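# Seat three sleeves on separate pins, band down

## Task

As three sleeves come in, place every sleeve on a different pin with its coloured band at the bottom, then press each one fully down until it meets the table. A sleeve that lands on a pin's rim and slides down from there may not count.

## Robot and tools

Robot: two Doosan M1013 arms, left_arm (base about (-0.069, +0.558, 0) m) and right_arm (base about (+0.041, -0.548, 0) m). Each carries a parallel two-finger gripper that opens to 50 mm. A camera block juts about 10 cm toward the gripper's -y side and turns with it. A camera stand sits behind the arms. Loose objects may get nudged now and then.

Frames: the scene frame has its origin on the table surface midway between the nominal bases, +x out over the table, +y toward left_arm, +z up. Hand poses, velocities and targets in results use each arm's own base frame. Fixed cameras and the table use the scene frame. Motion offsets are along the current Hand target's own axes. On the gripper, fingers point along +z and close along x. end_effector_position is the point between the pads; fingertips are 17.5 mm beyond it. Reported poses may be off by a few cm, more at long reach.

Cameras: cam_head_left and cam_head_right (fixed, on one bar), cam_left_wrist and cam_right_wrist, all 672x504.

execute_actions(actions, cameras): actions is a list of actions. Each action is up to 15 rows, one per 1/30 s step; if shorter, its last row repeats. Every row has 18 numbers in [-1, 1]: left arm dx, dy, dz, rx, ry, rz, gripper position, force_limit, speed, then the same nine for the right arm. The six pose numbers are an offset (not a pose) from that arm's Hand target as it was when the action began; every row counts from that same start, and the next action starts from the new Hand target, so repeating an offset moves further. Scale: 1.0 = 0.6 m or 180 degrees; rx, ry, rz form one rotation vector. All six at 0 re-requests the current Hand target. Gripper position: +1 fully open, about -0.65 pads meet, -1 closes until something blocks the fingers. force_limit: -1, 0, +1 give roughly 20, 102, 185 N per pad. speed: -1, 0, +1 give 20, 85, 150 mm/s. Both start at +1. A 0 is a real command, so to leave a gripper alone resend its last three numbers. New force or speed only applies after a position change of at least 0.01. Images come only with an empty actions list or when cameras names them (["all"] for all).

move(target, speed, blend, stop_force, zero, blocking, cameras): target is one 18-number row or a list of up to 15 rows, same layout and scale; every row is an offset from the Hand targets at the move's start, not from the previous row. The gripper travels a straight line, turning the short way. speed: m/s, 0.002 to 2, default 0.25 (rotation up to twice that in rad/s); one value or one per target. blend: corner rounding in m, 0 means stop at each target. stop_force: 10 to 80 N, one value; ends an arm's path when its push against the motion exceeds it, then it keeps pressing. Use it only slowly, without rotation, and not when moving off a contact or near singular poses (far reach, straight wrist). zero (default true) resets the force baseline first. blocking=false returns after 0.5 s while the move runs; not allowed with stop_force. A move lasts 0.5 to 10 s and does not avoid obstacles or the other arm. Its result adds a move: line such as done, off_target, moving, held or fault, plus limits=paced or limits=held.

wait(seconds 0 to 10) lets time pass. stop() brakes a running move. zoom_image(camera, region [x0, y0, x1, y1] in pixels, at most 504 by 504) enlarges part of a camera's newest image. show_instructions() shows reference images. clear_fault(arm) clears a reported torque or force fault. read_manual(section) gives licence texts. finished_scene(scene, 1 or 2) ends the scene for good.

Results: end_effector_position (m), end_effector_quat_wxyz, velocities; Hand target (last commanded pose after clipping, the base for next offsets); Tool commands; object_status 0 moving, 1 blocked while opening, 2 blocked while closing (a grip), 3 reached position or pads met (usually nothing held); position_measured counts, opening about (250 - counts) x 0.202 mm; joint positions, torques, external torque estimates, flange force along gripper axes; step readings of position; MOTOR HOT, fault lines. Velocities may be omitted as within noise.

Motion notes: each step the command is clipped to 70 mm and 16 degrees from the measured pose, so one action may fall short; grippers often settle short, and the next command (even zeros) asks again. To stop pressing, command the target back beyond the gripper. Avoid paths near an arm's own base. A clearance check holds arms apart but does not fully prevent contact.

Avoid: fault stops (outside force of 144 N on an arm, or contact torques reaching 312, 312, 147, 41.4, 41.4, 41.4 N m for waist to wrist roll); commanding even slightly past a firm contact; fast touches; dropping sleeves or releasing them while moving; anything falling off the table; arms pressing on each other or one gripper closing on the other's fingers; long holds with stretched arms, which overheat motors and brake the arm for 30 to 60 s. Check grips read object_status 2. Time, including thinking, keeps running.

Each tool is called after "Call:" by a JSON object that holds its "method" and its "body", one argument or row to a line.

Reference images:

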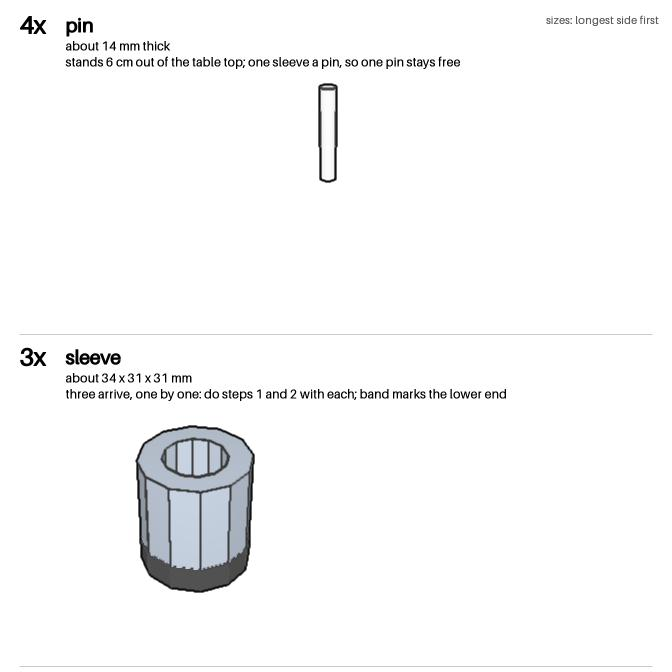

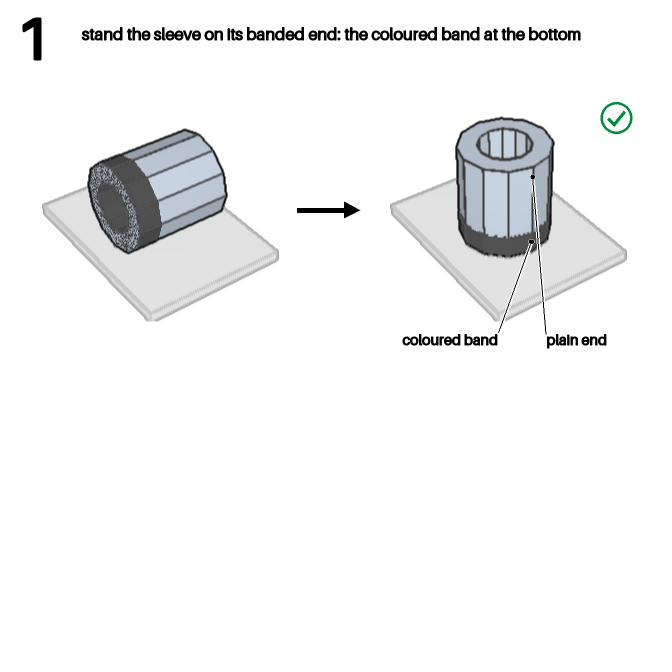

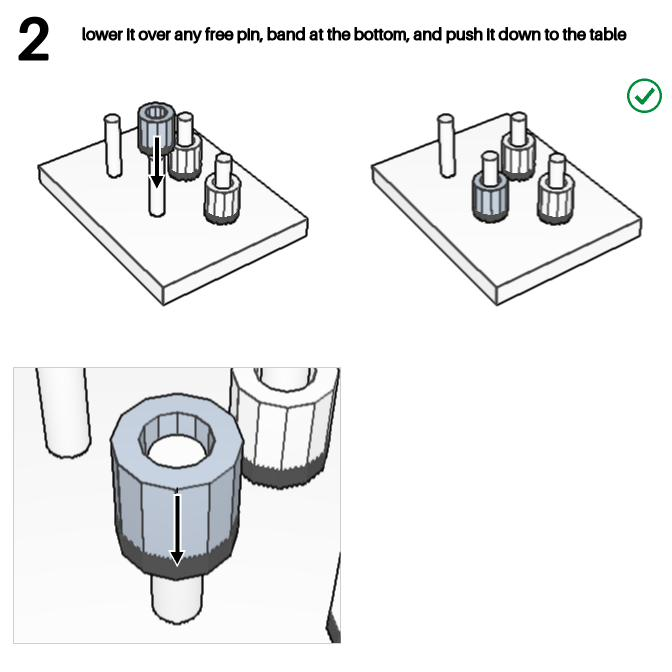

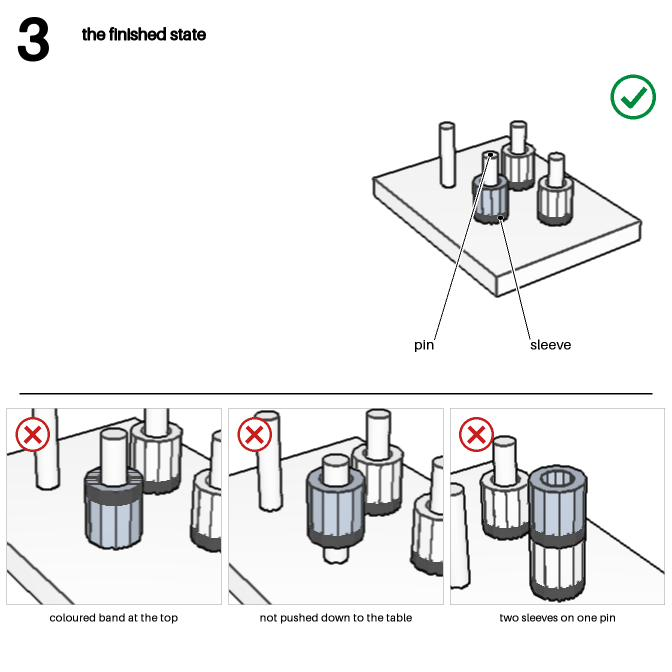

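## Session

Call:
{"method": "execute_actions", "body": {
  "actions": []
}}

Scene clock: 0.00 s.
left_arm: end_effector_position=(+0.5369, -0.0750, +0.1084) position_measured=3 object_status=3 end_effector_quat_wxyz=(+0.340, +0.774, +0.534, +0.024) | right_arm: end_effector_position=(+0.2221, +0.2627, +0.3882) position_measured=3 object_status=3 end_effector_quat_wxyz=(+0.246, +0.967, +0.054, +0.024)
Joint positions: left_arm=[0.085 0.123 2.344 -1.208 0.607 1.46] | right_arm=[1.029 -0.161 1.95 -0.317 1.74 2.495]
Joint velocities: within noise
Joint torques (N m): no reading
External joint torques (N m): no reading
Flange force (N): no reading
Hand target: left_arm +0.5369, -0.0750, +0.1084; +0.340, +0.774, +0.534, +0.024 | right_arm +0.2221, +0.2627, +0.3882; +0.246, +0.967, +0.054, +0.024
Tool commands: left_gripper/position=+1.0 left_gripper/force_limit=+1.0 left_gripper/speed=+1.0 right_gripper/position=+1.0 right_gripper/force_limit=+1.0 right_gripper/speed=+1.0

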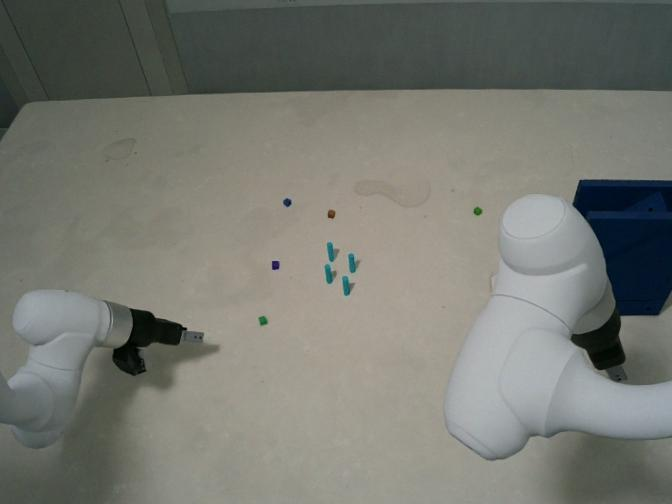

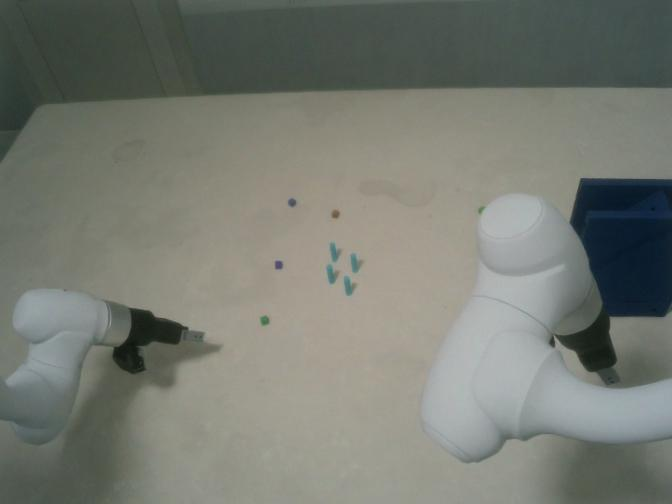

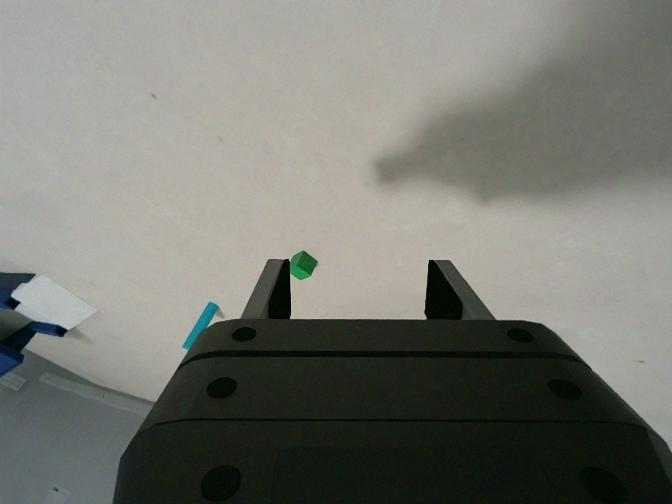

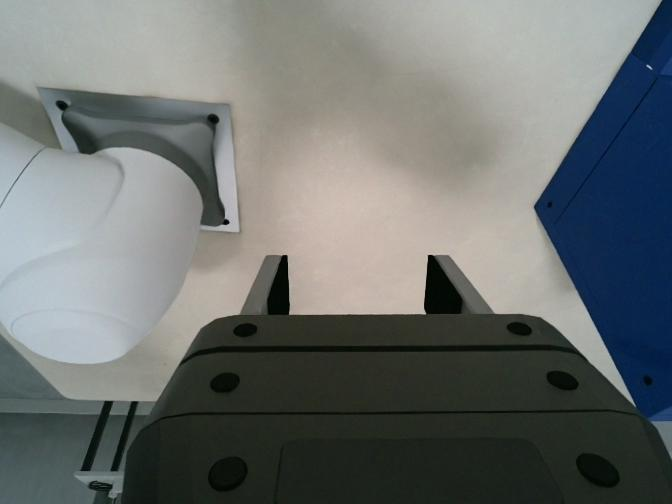

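Call:
{"method": "zoom_image", "body": {
  "camera": "cam_head_left",
  "region": [250, 180, 450, 330]
}}

Call:
{"method": "zoom_image", "body": {
  "camera": "cam_head_left",
  "region": [472, 150, 672, 400]
}}

Call:
{"method": "zoom_image", "body": {
  "camera": "cam_head_right",
  "region": [250, 180, 450, 330]
}}

Call:
{"method": "zoom_image", "body": {
  "camera": "cam_head_right",
  "region": [472, 150, 672, 400]
}}

Call:
{"method": "zoom_image", "body": {
  "camera": "cam_left_wrist",
  "region": [0, 200, 300, 504]
}}

Scaled by 2.520 from the camera's 672x504 image, which has a finer 960x720 frame.

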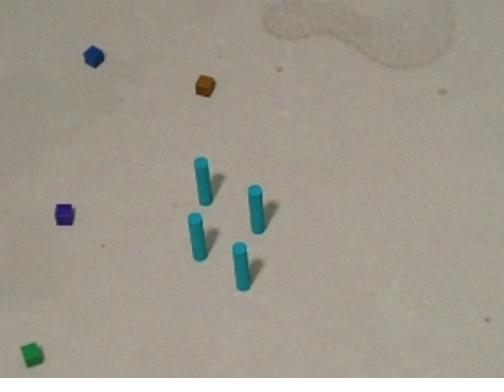

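Scaled by 2.016 from the camera's 672x504 image, which has a finer 960x720 frame.

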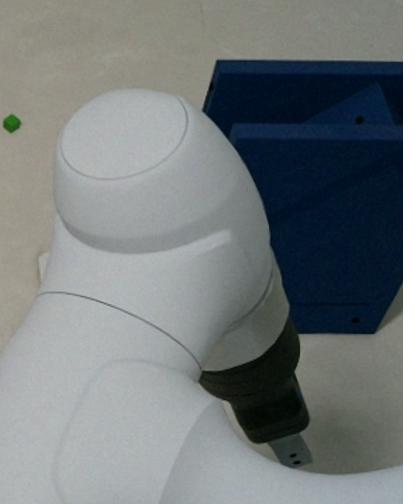

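Scaled by 2.520 from the camera's 672x504 image, which has a finer 960x720 frame.

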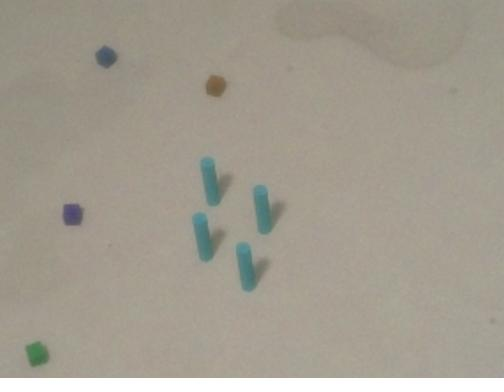

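Scaled by 2.016 from the camera's 672x504 image, which has a finer 960x720 frame.

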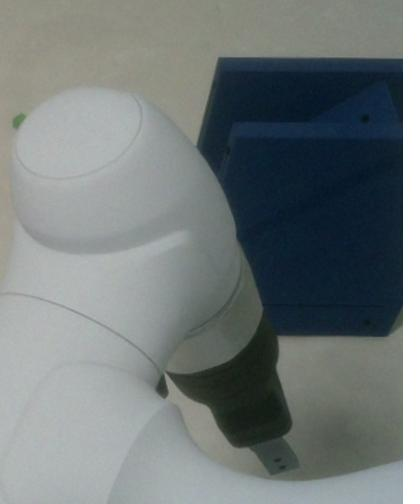

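Scaled by 1.658 from the camera's 672x504 image, which has a finer 960x720 frame.

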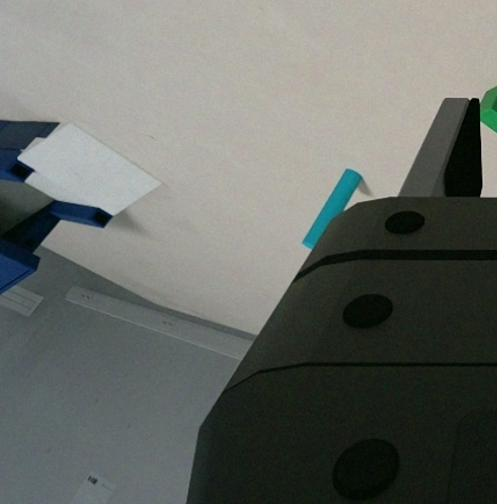

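Call:
{"method": "move", "body": {
  "target": [0,0,0,0,0,0,1,1,1, 0.777,-0.0063,-0.1035,0.158,-0.0154,0.0348,1,1,1],
  "cameras": ["all"]
}}

Scene clock: 61.93 s.
left_arm: end_effector_position=(+0.5369, -0.0750, +0.1084) position_measured=3 object_status=3 end_effector_quat_wxyz=(+0.340, +0.774, +0.534, +0.024) | right_arm: end_effector_position=(+0.6800, +0.3499, +0.4501) position_measured=3 object_status=3 end_effector_quat_wxyz=(+0.001, +1.000, +0.000, +0.000)
Joint positions: left_arm=[0.085 0.123 2.344 -1.208 0.607 1.46] | right_arm=[0.431 0.337 1.228 -0.001 1.577 2.001]
Joint torques (N m): left_arm=[0.81 -40.63 -24.66 0.42 0.73 0.33] | right_arm=[4.16 -81.07 -42.15 4.08 0.14 0.14]
External joint torques (N m): left_arm=[-0.83 2.73 -0.27 -0.46 0.08 -0.35] | right_arm=[-4.42 2.85 -1.26 0.29 -0.18 -0.14]
Flange force (N): left_arm=[1.8 1.5 6.3] | right_arm=[9.4 1.9 -2.0]
Hand target: left_arm +0.5369, -0.0750, +0.1084; +0.340, +0.774, +0.534, +0.024 | right_arm +0.6801, +0.3499, +0.4501; +0.001, +1.000, +0.000, +0.000
Off the commanded pose: left_arm 0.000 m, 0 deg | right_arm 0.000 m, 0 deg.
move: done
camera_calibration:
cam_right_wrist: T_world_to_cam=[[0.999962, 0.00612305, 0.00618055, -0.671212], [0.00353151, -0.934917, 0.35485, 0.180808], [0.00795106, -0.354814, -0.934903, 0.667306], [0, 0, 0, 1]] pos_world=[0.665242, 0.40992, 0.563855]

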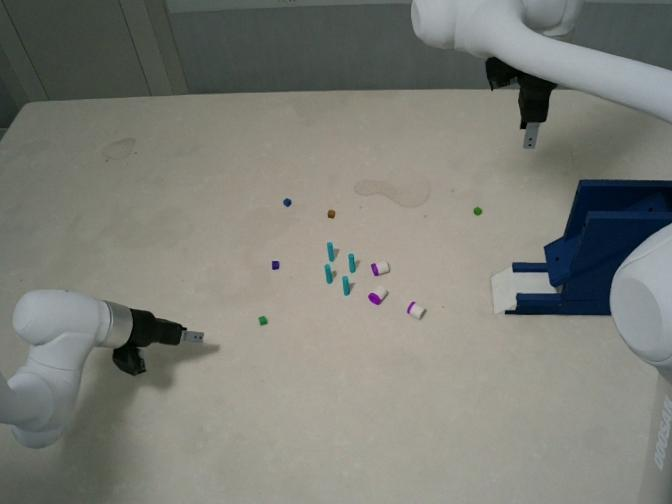

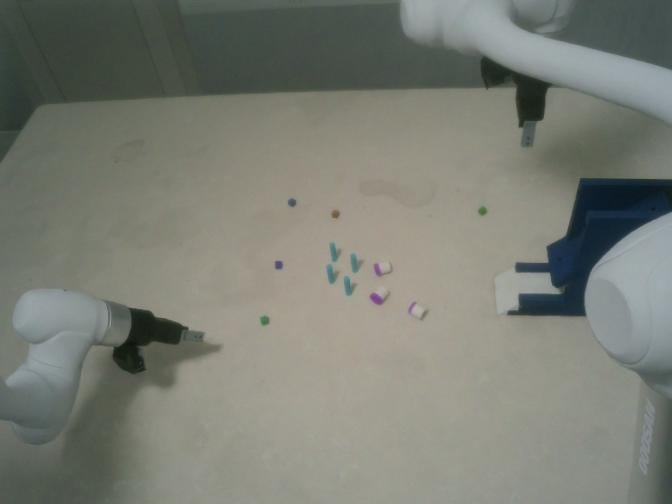

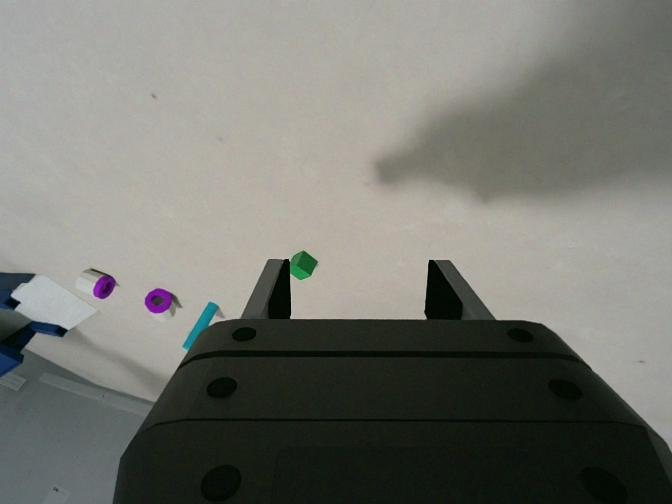

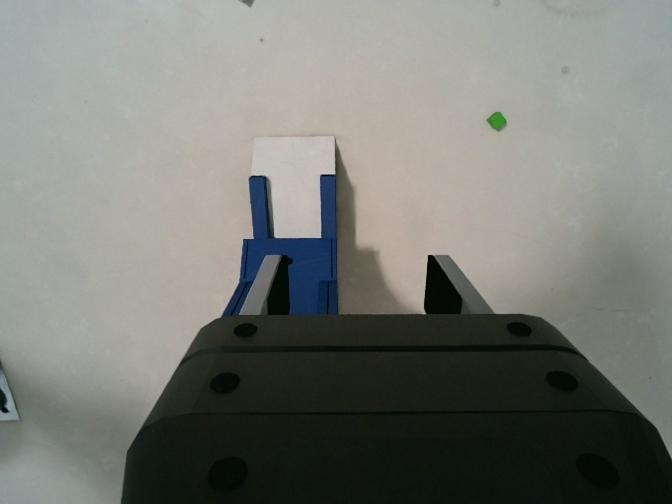

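Call:
{"method": "zoom_image", "body": {
  "camera": "cam_head_left",
  "region": [310, 225, 450, 330]
}}

Call:
{"method": "zoom_image", "body": {
  "camera": "cam_head_right",
  "region": [310, 225, 450, 330]
}}

Call:
{"method": "zoom_image", "body": {
  "camera": "cam_left_wrist",
  "region": [0, 200, 300, 425]
}}

Scaled by 3.600 from the camera's 672x504 image, which has a finer 960x720 frame.

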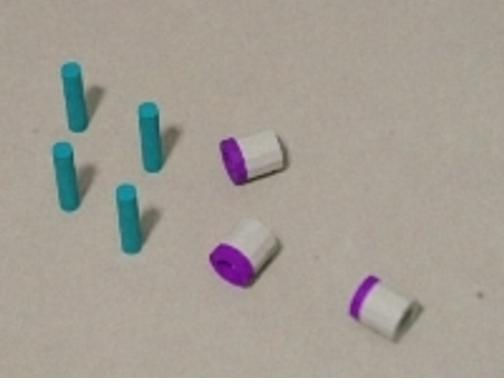

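Scaled by 3.600 from the camera's 672x504 image, which has a finer 960x720 frame.

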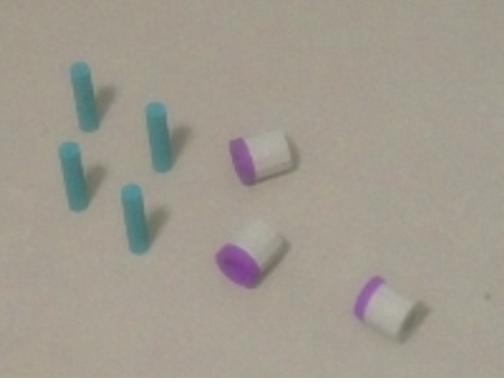

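Scaled by 1.680 from the camera's 672x504 image, which has a finer 960x720 frame.

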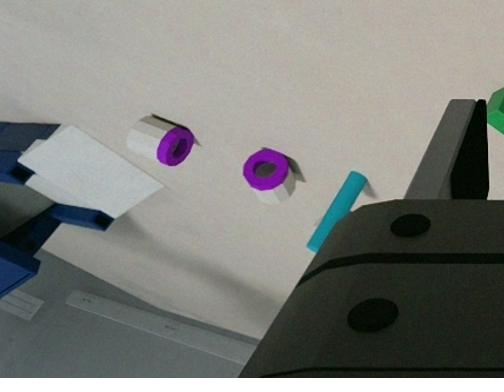

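Call:
{"method": "move", "body": {
  "target": [0,0,0,0,0,0,1,1,1, -0.0518,-0.481,0.2502,0,0,-0.0889,1,1,1],
  "cameras": ["all"]
}}

Scene clock: 126.20 s.
left_arm: end_effector_position=(+0.5369, -0.0750, +0.1084) position_measured=3 object_status=3 end_effector_quat_wxyz=(+0.340, +0.774, +0.534, +0.024) | right_arm: end_effector_position=(+0.6489, +0.6382, +0.2996) position_measured=3 object_status=3 end_effector_quat_wxyz=(+0.001, +0.990, +0.139, +0.000)
Joint positions: left_arm=[0.085 0.123 2.344 -1.208 0.607 1.46] | right_arm=[0.74 0.61 1.087 -0.001 1.445 2.031]
Joint torques (N m): left_arm=[0.13 -40.97 -24.82 0.44 0.7 0.36] | right_arm=[4.92 -108.11 -42.52 4 0.26 0.17]
External joint torques (N m): left_arm=[-0.21 3.36 -0.12 -0.48 0.1 -0.39] | right_arm=[-4.6 3.8 -0.77 0.39 -0.29 -0.17]
Flange force (N): left_arm=[3.7 1.0 6.6] | right_arm=[10.1 0.5 0.2]
Hand target: left_arm +0.5369, -0.0750, +0.1084; +0.340, +0.774, +0.534, +0.024 | right_arm +0.6489, +0.6383, +0.2995; +0.001, +0.990, +0.139, +0.000
Off the commanded pose: left_arm 0.000 m, 0 deg | right_arm 0.000 m, 0 deg.
move: done
camera_calibration:
cam_right_wrist: T_world_to_cam=[[0.959557, 0.281453, 0.00594373, -0.790371], [0.261142, -0.8978, 0.354626, 0.313096], [0.105147, -0.338732, -0.934989, 0.555825], [0, 0, 0, 1]] pos_world=[0.6182, 0.691825, 0.413357]

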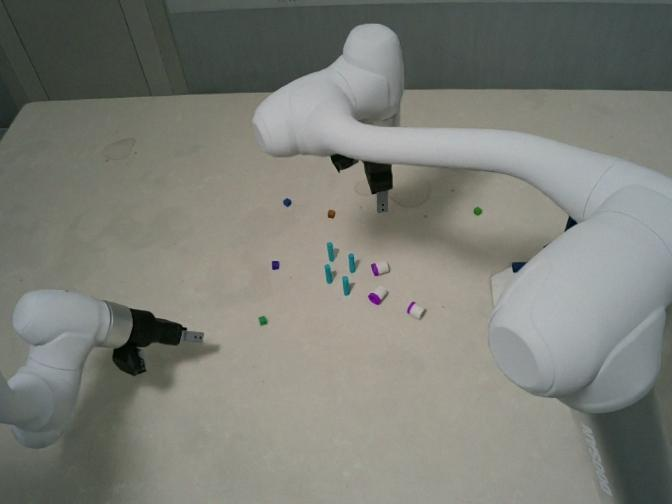

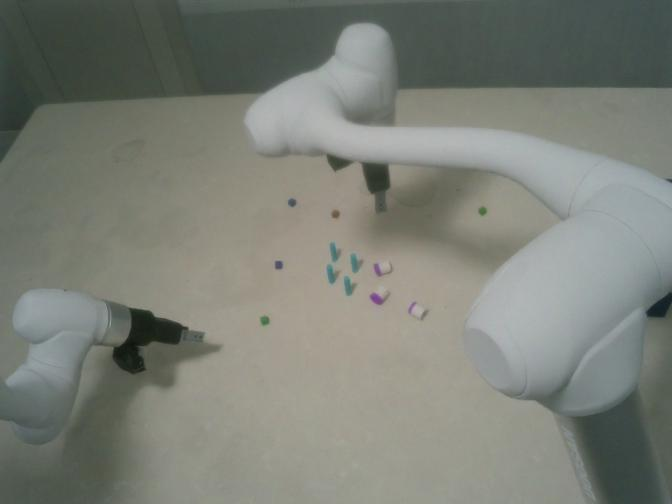

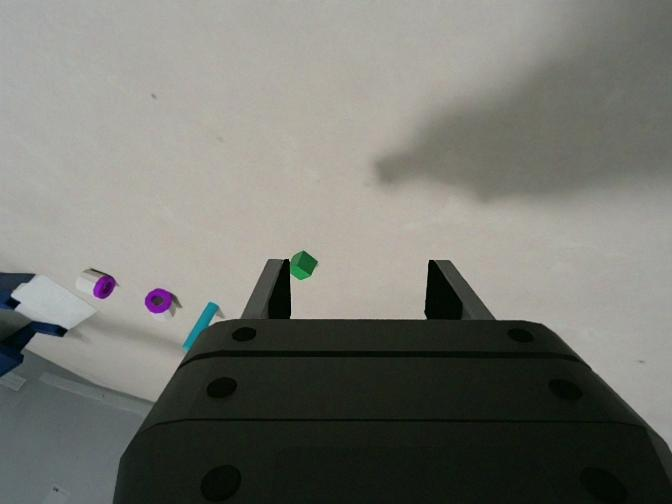

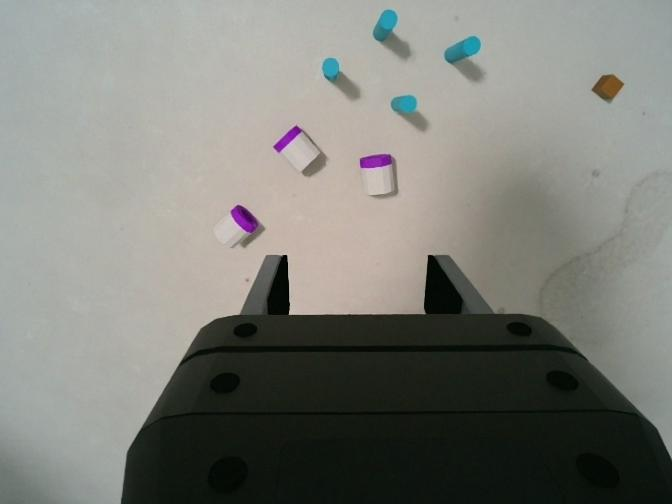

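Call:
{"method": "zoom_image", "body": {
  "camera": "cam_right_wrist",
  "region": [310, 0, 490, 135]
}}

Call:
{"method": "zoom_image", "body": {
  "camera": "cam_right_wrist",
  "region": [200, 110, 420, 275]
}}

Scaled by 2.800 from the camera's 672x504 image, which has a finer 960x720 frame.

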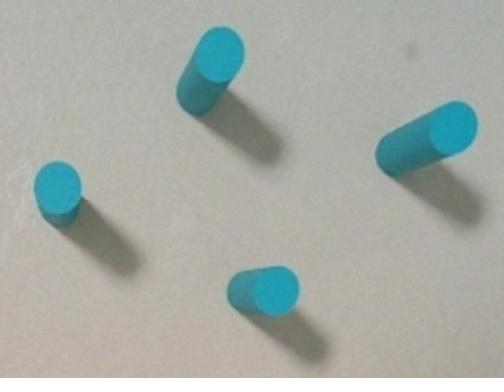

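Scaled by 2.291 from the camera's 672x504 image, which has a finer 960x720 frame.

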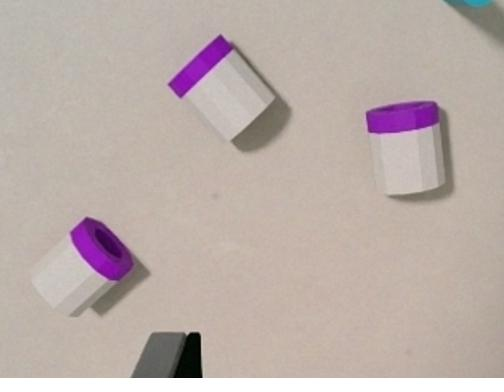

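Call:
{"method": "move", "body": {
  "target": [
    [0,0,0,0,0,0,1,1,1, 0.02,-0.065,0,0,0,-0.5,1,1,1],
    [0,0,0,0,0,0,1,1,1, 0.0393,-0.1304,0,0,0,-1.0,1,1,1]
  ],
  "blend": [0.03, 0],
  "speed": 0.6,
  "cameras": ["cam_right_wrist"]
}}

Call:
{"method": "zoom_image", "body": {
  "camera": "cam_right_wrist",
  "region": [230, 110, 430, 260]
}}

Scene clock: 183.63 s.
left_arm: end_effector_position=(+0.5369, -0.0750, +0.1084) position_measured=3 object_status=3 end_effector_quat_wxyz=(+0.340, +0.774, +0.534, +0.024) | right_arm: end_effector_position=(+0.6498, +0.7201, +0.2994) position_measured=3 object_status=3 end_effector_quat_wxyz=(+0.000, -0.140, +0.990, -0.001)
Joint positions: left_arm=[0.085 0.123 2.344 -1.208 0.607 1.46] | right_arm=[0.801 0.725 0.893 -0.001 1.524 -1.049]
Joint torques (N m): left_arm=[0.01 -40.85 -24.58 0.48 0.75 0.33] | right_arm=[3.76 -118.28 -42.7 3.85 0.18 0.11]
External joint torques (N m): left_arm=[0.03 3.19 -0.29 -0.51 0.05 -0.35] | right_arm=[-3.93 5.24 -0.57 0.39 -0.15 -0.11]
Flange force (N): left_arm=[4.0 0.9 6.3] | right_arm=[-12.8 3.1 -0.2]
Hand target: left_arm +0.5369, -0.0750, +0.1084; +0.340, +0.774, +0.534, +0.024 | right_arm +0.6499, +0.7200, +0.2994; +0.000, -0.139, +0.990, -0.001
Off the commanded pose: left_arm 0.000 m, 0 deg | right_arm 0.000 m, 0 deg.
move: done
camera_calibration:
cam_right_wrist: T_world_to_cam=[[-0.959508, -0.281611, 0.00635014, 0.838118], [-0.26144, 0.898719, 0.35207, -0.566945], [-0.104854, 0.336154, -0.935952, 0.234062], [0, 0, 0, 1]] pos_world=[0.6805, 0.666867, 0.413353]
Images, in order (width x height): cam_right_wrist 672x504.

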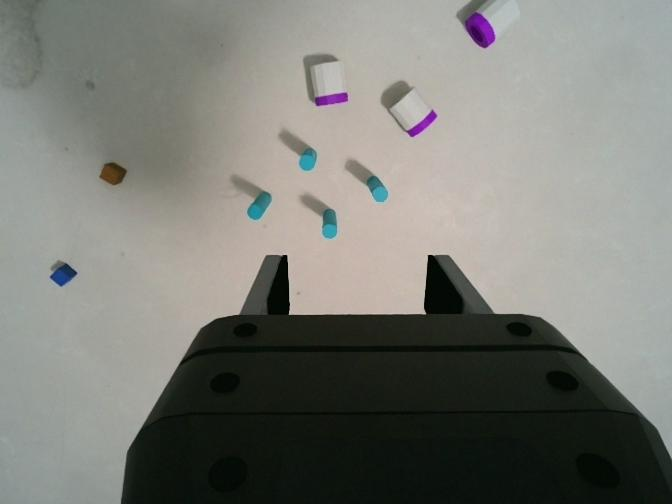

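Scaled by 2.520 from the camera's 672x504 image, which has a finer 960x720 frame.

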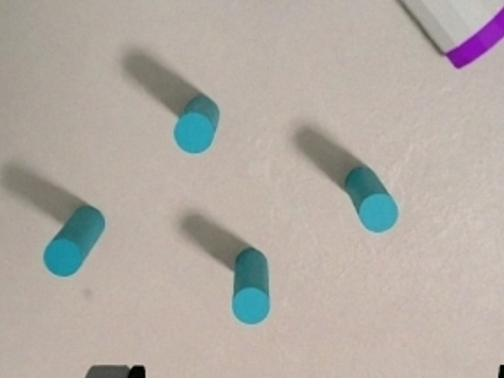

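Call:
{"method": "zoom_image", "body": {
  "camera": "cam_right_wrist",
  "region": [290, 40, 450, 150]
}}

Call:
{"method": "zoom_image", "body": {
  "camera": "cam_right_wrist",
  "region": [430, 0, 560, 90]
}}

Scaled by 3.150 from the camera's 672x504 image, which has a finer 960x720 frame.

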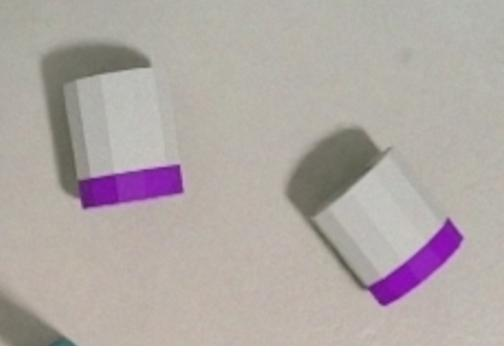

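Scaled by 3.877 from the camera's 672x504 image, which has a finer 960x720 frame.

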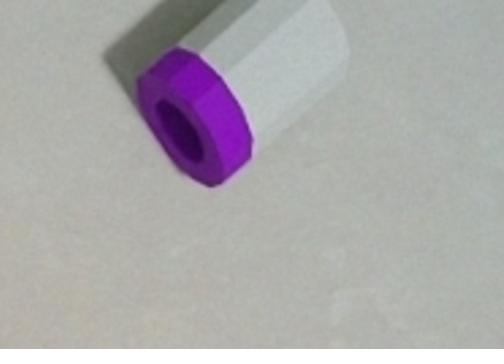

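Call:
{"method": "move", "body": {
  "target": [0.032,-0.0645,-0.3205,0,0,0,1,1,1, -0.0232,-0.1456,0.3323,-0.222,0.0222,-0.0614,1,1,1],
  "speed": 0.3,
  "cameras": ["all"]
}}

Call:
{"method": "zoom_image", "body": {
  "camera": "cam_right_wrist",
  "region": [220, 100, 500, 330]
}}

Scene clock: 319.80 s.
left_arm: end_effector_position=(+0.4370, +0.0452, +0.2284) position_measured=3 object_status=3 end_effector_quat_wxyz=(+0.340, +0.774, +0.534, +0.024) | right_arm: end_effector_position=(+0.6874, +0.6396, +0.1002) position_measured=3 object_status=3 end_effector_quat_wxyz=(-0.081, -0.224, +0.913, +0.332)
Joint positions: left_arm=[0.444 -0.146 2.315 -0.846 0.986 1.299] | right_arm=[0.512 0.753 1.346 0.779 1.155 -1.909]
Joint torques (N m): left_arm=[-0.28 -21.33 -33.89 1.21 0.38 0.33] | right_arm=[4.59 -115.33 -38.66 4.02 0.76 0.05]
External joint torques (N m): left_arm=[0.18 2.64 -0.5 -0.38 0.13 -0.35] | right_arm=[-4.41 4.29 -0.31 0.26 -0.13 -0.06]
Flange force (N): left_arm=[5.0 2.1 2.2] | right_arm=[-6.8 -5.7 0.1]
Hand target: left_arm +0.4370, +0.0452, +0.2284; +0.340, +0.774, +0.534, +0.024 | right_arm +0.6875, +0.6396, +0.1002; -0.081, -0.224, +0.913, +0.332
Off the commanded pose: left_arm 0.000 m, 0 deg | right_arm 0.000 m, 0 deg.
move: done
camera_calibration:
cam_left_wrist: T_world_to_cam=[[0.420502, 0.848629, -0.320947, -0.141364], [0.638613, -0.0255674, 0.769103, -0.436871], [0.644477, -0.52837, -0.552697, -0.00337084], [0, 0, 0, 1]] pos_world=[0.340608, 0.107014, 0.288766]
cam_right_wrist: T_world_to_cam=[[-0.882815, -0.46972, 0.0010229, 0.920978], [-0.229032, 0.432353, 0.872132, -0.190722], [-0.410101, 0.769697, -0.489269, -0.0336725], [0, 0, 0, 1]] pos_world=[0.755562, 0.540979, 0.148918]

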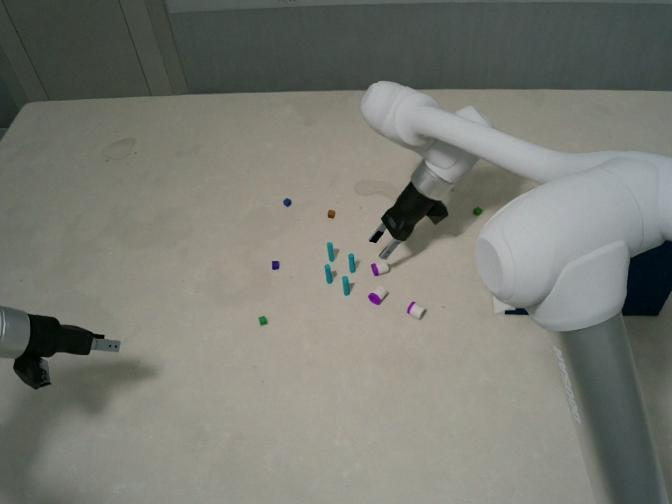

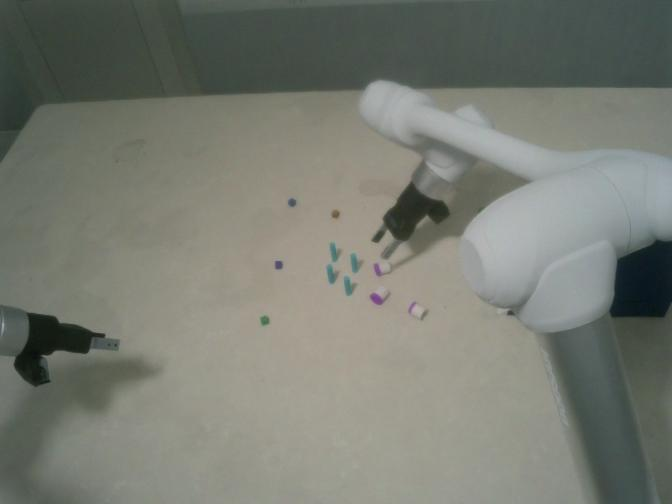

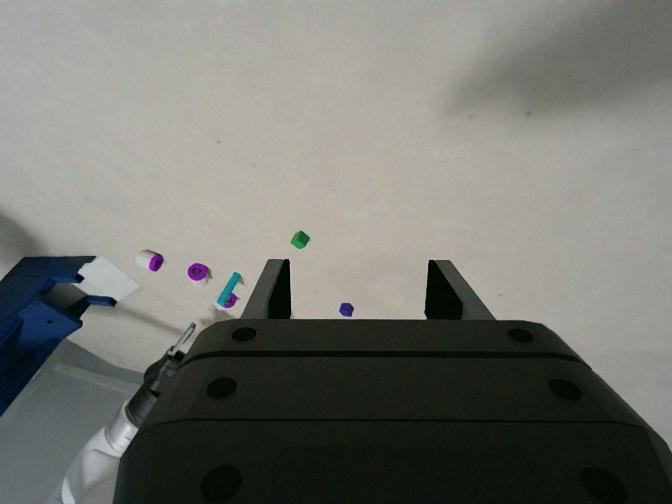

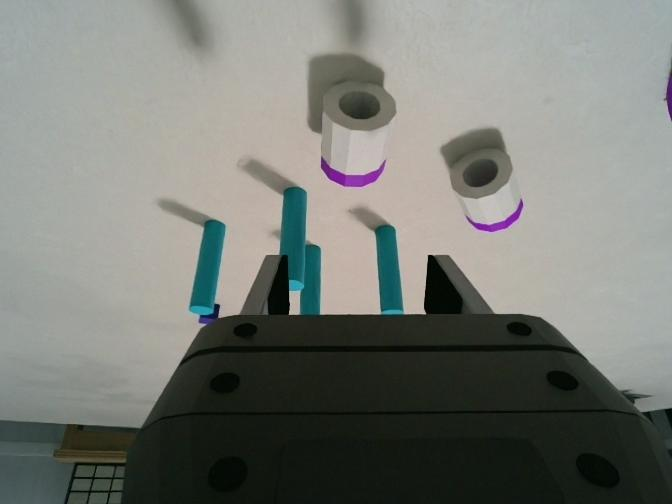

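Scaled by 1.800 from the camera's 672x504 image, which has a finer 960x720 frame.

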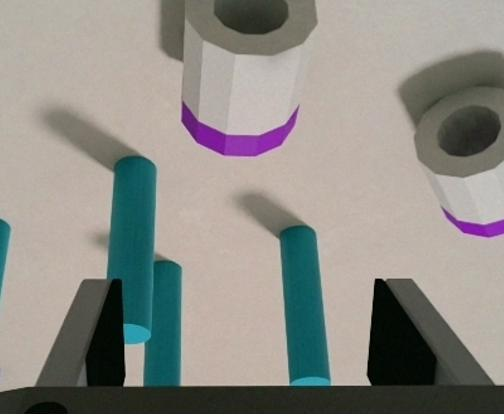

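Call:
{"method": "zoom_image", "body": {
  "camera": "cam_right_wrist",
  "region": [230, 240, 350, 330]
}}

Call:
{"method": "zoom_image", "body": {
  "camera": "cam_right_wrist",
  "region": [400, 240, 520, 330]
}}

Scaled by 4.200 from the camera's 672x504 image, which has a finer 960x720 frame.

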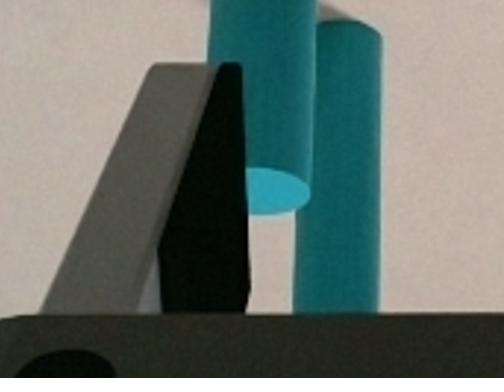

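Scaled by 4.200 from the camera's 672x504 image, which has a finer 960x720 frame.

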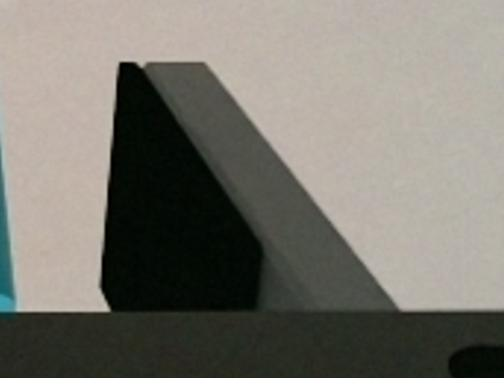

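Call:
{"method": "move", "body": {
  "target": [
    [0,0,0,0,0,0,1,1,1, 0.002,-0.0697,0.083,0,0,0,1,1,1],
    [0,0,0,0,0,0,1,1,1, 0.002,-0.0943,0.1123,0,0,0,1,1,1]
  ],
  "speed": [0.1, 0.015],
  "stop_force": 12,
  "cameras": ["cam_right_wrist"]
}}

Scene clock: 417.90 s.
left_arm: end_effector_position=(+0.4370, +0.0452, +0.2284) position_measured=3 object_status=3 end_effector_quat_wxyz=(+0.340, +0.774, +0.534, +0.024) | right_arm: end_effector_position=(+0.6864, +0.6391, +0.0215) position_measured=3 object_status=3 end_effector_quat_wxyz=(-0.081, -0.224, +0.913, +0.332)
Joint positions: left_arm=[0.444 -0.146 2.315 -0.846 0.986 1.299] | right_arm=[0.512 0.823 1.38 0.815 1.083 -1.992]
Joint torques (N m): left_arm=[0.71 -21.36 -33.89 1.32 0.37 0.34] | right_arm=[4.46 -96.42 -27.94 0.87 -1.61 0.53]
External joint torques (N m): left_arm=[-0.74 2.3 -0.41 -0.49 0.15 -0.37] | right_arm=[-4.09 -17.93 -9.03 3.04 2.38 -0.53]
Flange force (N): left_arm=[2.9 3.2 3.5] | right_arm=[-0.5 8.6 -18.7]
Hand target: left_arm +0.4370, +0.0452, +0.2284; +0.340, +0.774, +0.534, +0.024 | right_arm +0.6864, +0.6391, +0.0215; -0.081, -0.224, +0.913, +0.332 (not the last commanded pose)
Off the commanded pose: left_arm 0.000 m, 0 deg | right_arm 0.009 m, 0 deg.
move: contact (right_arm); path passed 1 of 2 targets
camera_calibration:
cam_right_wrist: T_world_to_cam=[[-0.882832, -0.469687, 0.000994605, 0.919892], [-0.228913, 0.432116, 0.872281, -0.122028], [-0.410129, 0.76985, -0.489004, -0.0722061], [0, 0, 0, 1]] pos_world=[0.754562, 0.54038, 0.0702191]
Images, in order (width x height): cam_right_wrist 672x504.

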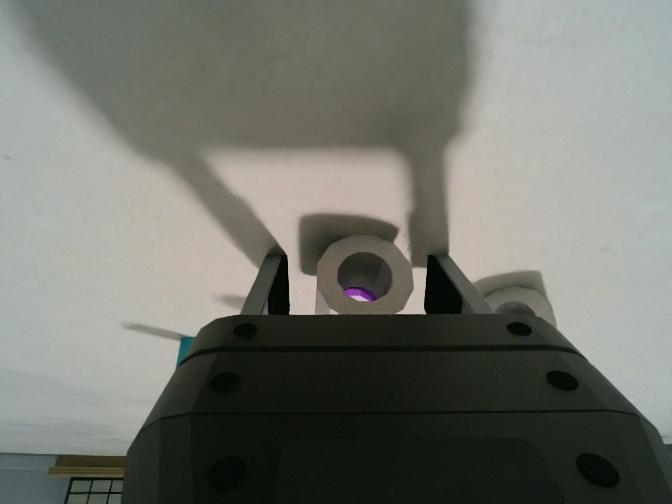

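Call:
{"method": "move", "body": {
  "target": [
    [0,0,0,0,0,0,1,1,1, 0.0017,0.0027,-0.0032,0,0,0,1,1,1],
    [0,0,0,0,0,0,1,1,1, 0.0017,0.0027,-0.0032,0,0,0,-1,-0.5,-0.6],
    [0,0,0,0,0,0,1,1,1, 0.0017,0.1098,-0.1308,0,0,0,-1,-0.5,-0.6]
  ],
  "speed": [0.05, 0.05, 0.15],
  "cameras": ["cam_right_wrist", "cam_head_left"]
}}

Scene clock: 440.33 s.
left_arm: end_effector_position=(+0.4370, +0.0452, +0.2284) position_measured=3 object_status=3 end_effector_quat_wxyz=(+0.340, +0.774, +0.534, +0.024) | right_arm: end_effector_position=(+0.6855, +0.6386, +0.1238) position_measured=105 object_status=2 end_effector_quat_wxyz=(-0.081, -0.224, +0.913, +0.332)
Joint positions: left_arm=[0.444 -0.146 2.315 -0.846 0.986 1.299] | right_arm=[0.512 0.731 1.339 0.77 1.176 -1.888]
Joint torques (N m): left_arm=[0.48 -21.21 -33.73 1.31 0.48 0.3] | right_arm=[3.81 -116.24 -38.69 4.07 0.7 0.25]
External joint torques (N m): left_arm=[-0.54 2.29 -0.63 -0.47 0.03 -0.32] | right_arm=[-3.69 6.36 -0.89 0.31 -0.12 -0.25]
Flange force (N): left_arm=[3.4 3.1 3.3] | right_arm=[-11.3 -5.8 1.7]
Hand target: left_arm +0.4370, +0.0452, +0.2284; +0.340, +0.774, +0.534, +0.024 | right_arm +0.6855, +0.6386, +0.1239; -0.081, -0.224, +0.913, +0.332
Off the commanded pose: left_arm 0.000 m, 0 deg | right_arm 0.000 m, 0 deg.
move: done
camera_calibration:
cam_right_wrist: T_world_to_cam=[[-0.882832, -0.469687, 0.000994605, 0.91876], [-0.228913, 0.432116, 0.872281, -0.211253], [-0.410129, 0.76985, -0.489004, -0.0221652], [0, 0, 0, 1]] pos_world=[0.753662, 0.53988, 0.172519]
Images, in order (width x height): cam_head_left 672x504, cam_right_wrist 672x504.

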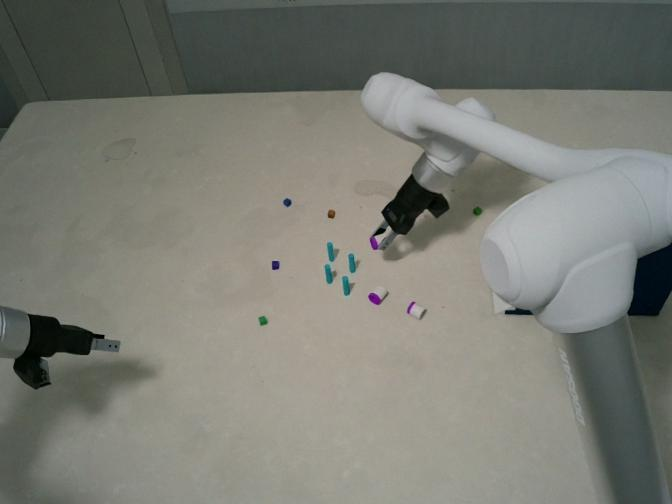

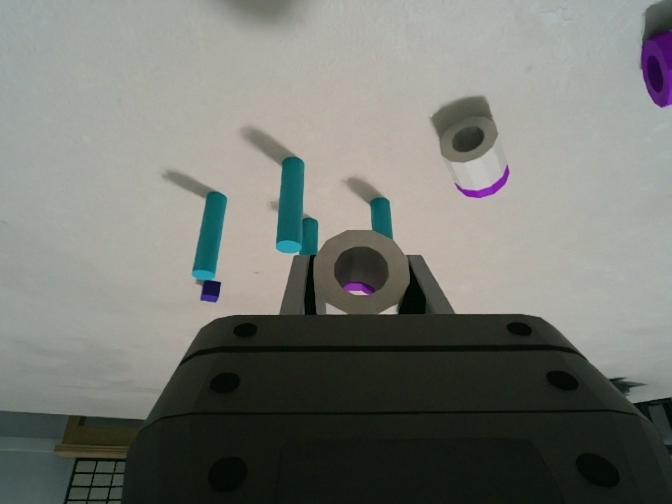

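Call:
{"method": "move", "body": {
  "target": [0,0,0,0,0,0,1,1,1, 0.3477,0.0543,0.1627,0.5,0,0,-1,-0.5,-0.6],
  "speed": 0.3,
  "cameras": ["all"]
}}

Scene clock: 463.03 s.
left_arm: end_effector_position=(+0.4370, +0.0452, +0.2284) position_measured=3 object_status=3 end_effector_quat_wxyz=(+0.340, +0.774, +0.534, +0.024) | right_arm: end_effector_position=(+0.4600, +0.6199, +0.0701) position_measured=105 object_status=2 end_effector_quat_wxyz=(+0.101, -0.216, +0.880, -0.410)
Joint positions: left_arm=[0.444 -0.146 2.315 -0.846 0.986 1.299] | right_arm=[1.12 0.791 1.414 -0.662 1.557 -0.703]
Joint torques (N m): left_arm=[1.01 -20.81 -33.59 1.32 0.38 0.29] | right_arm=[3.81 -111.82 -31.92 0.93 2 0.16]
External joint torques (N m): left_arm=[-1.04 1.89 -0.74 -0.48 0.13 -0.31] | right_arm=[-3.8 4.4 -0.23 0.29 -0.19 -0.16]
Flange force (N): left_arm=[2.0 3.8 3.4] | right_arm=[-7.5 3.6 2.3]
Hand target: left_arm +0.4370, +0.0452, +0.2284; +0.340, +0.774, +0.534, +0.024 | right_arm +0.4600, +0.6199, +0.0701; +0.101, -0.216, +0.880, -0.410
Off the commanded pose: left_arm 0.000 m, 0 deg | right_arm 0.000 m, 0 deg.
move: done
camera_calibration:
cam_left_wrist: T_world_to_cam=[[0.420582, 0.848626, -0.320849, -0.141503], [0.638559, -0.0256742, 0.769145, -0.43685], [0.644479, -0.528369, -0.552696, -0.00331881], [0, 0, 0, 1]] pos_world=[0.340607, 0.107114, 0.288766]
cam_right_wrist: T_world_to_cam=[[-0.887076, -0.461554, 0.0079686, 0.707396], [-0.406113, 0.772083, -0.488836, -0.241739], [0.219472, -0.436871, -0.872339, 0.35876], [0, 0, 0, 1]] pos_world=[0.450603, 0.669876, 0.189153]

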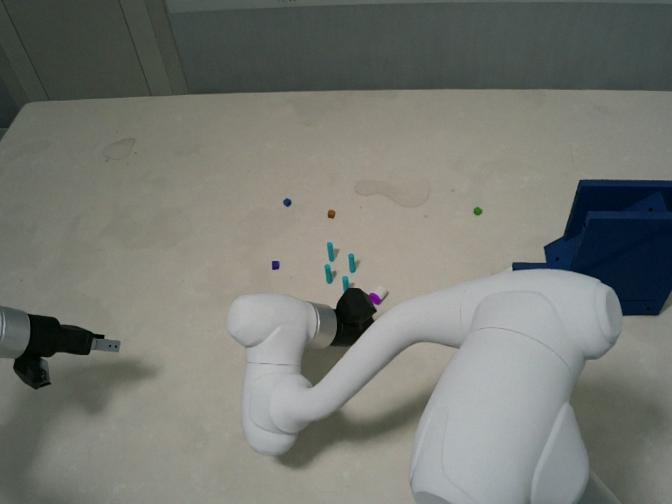

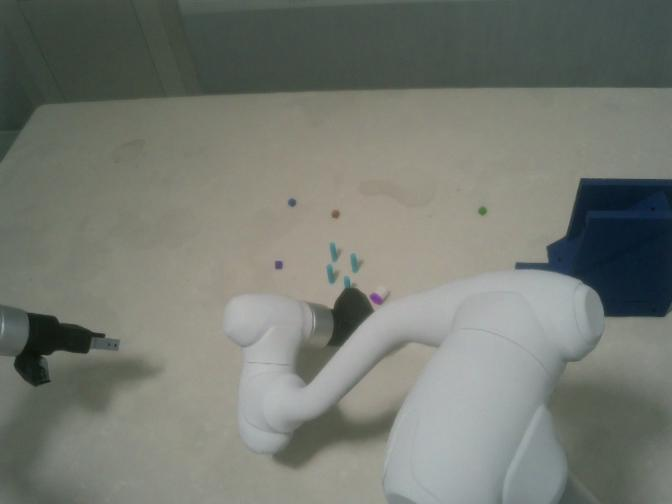

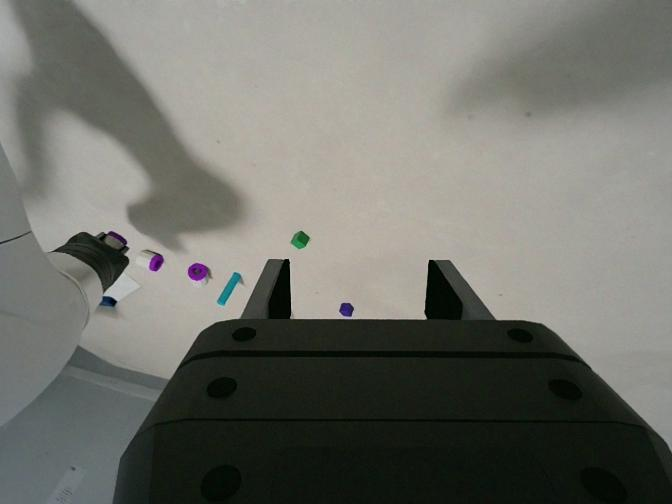

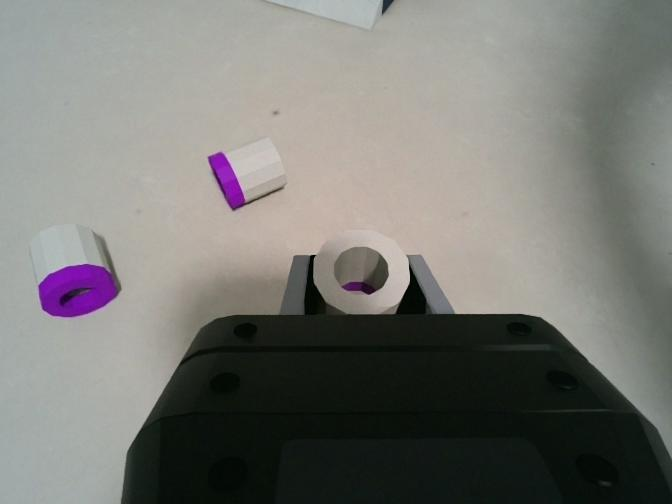

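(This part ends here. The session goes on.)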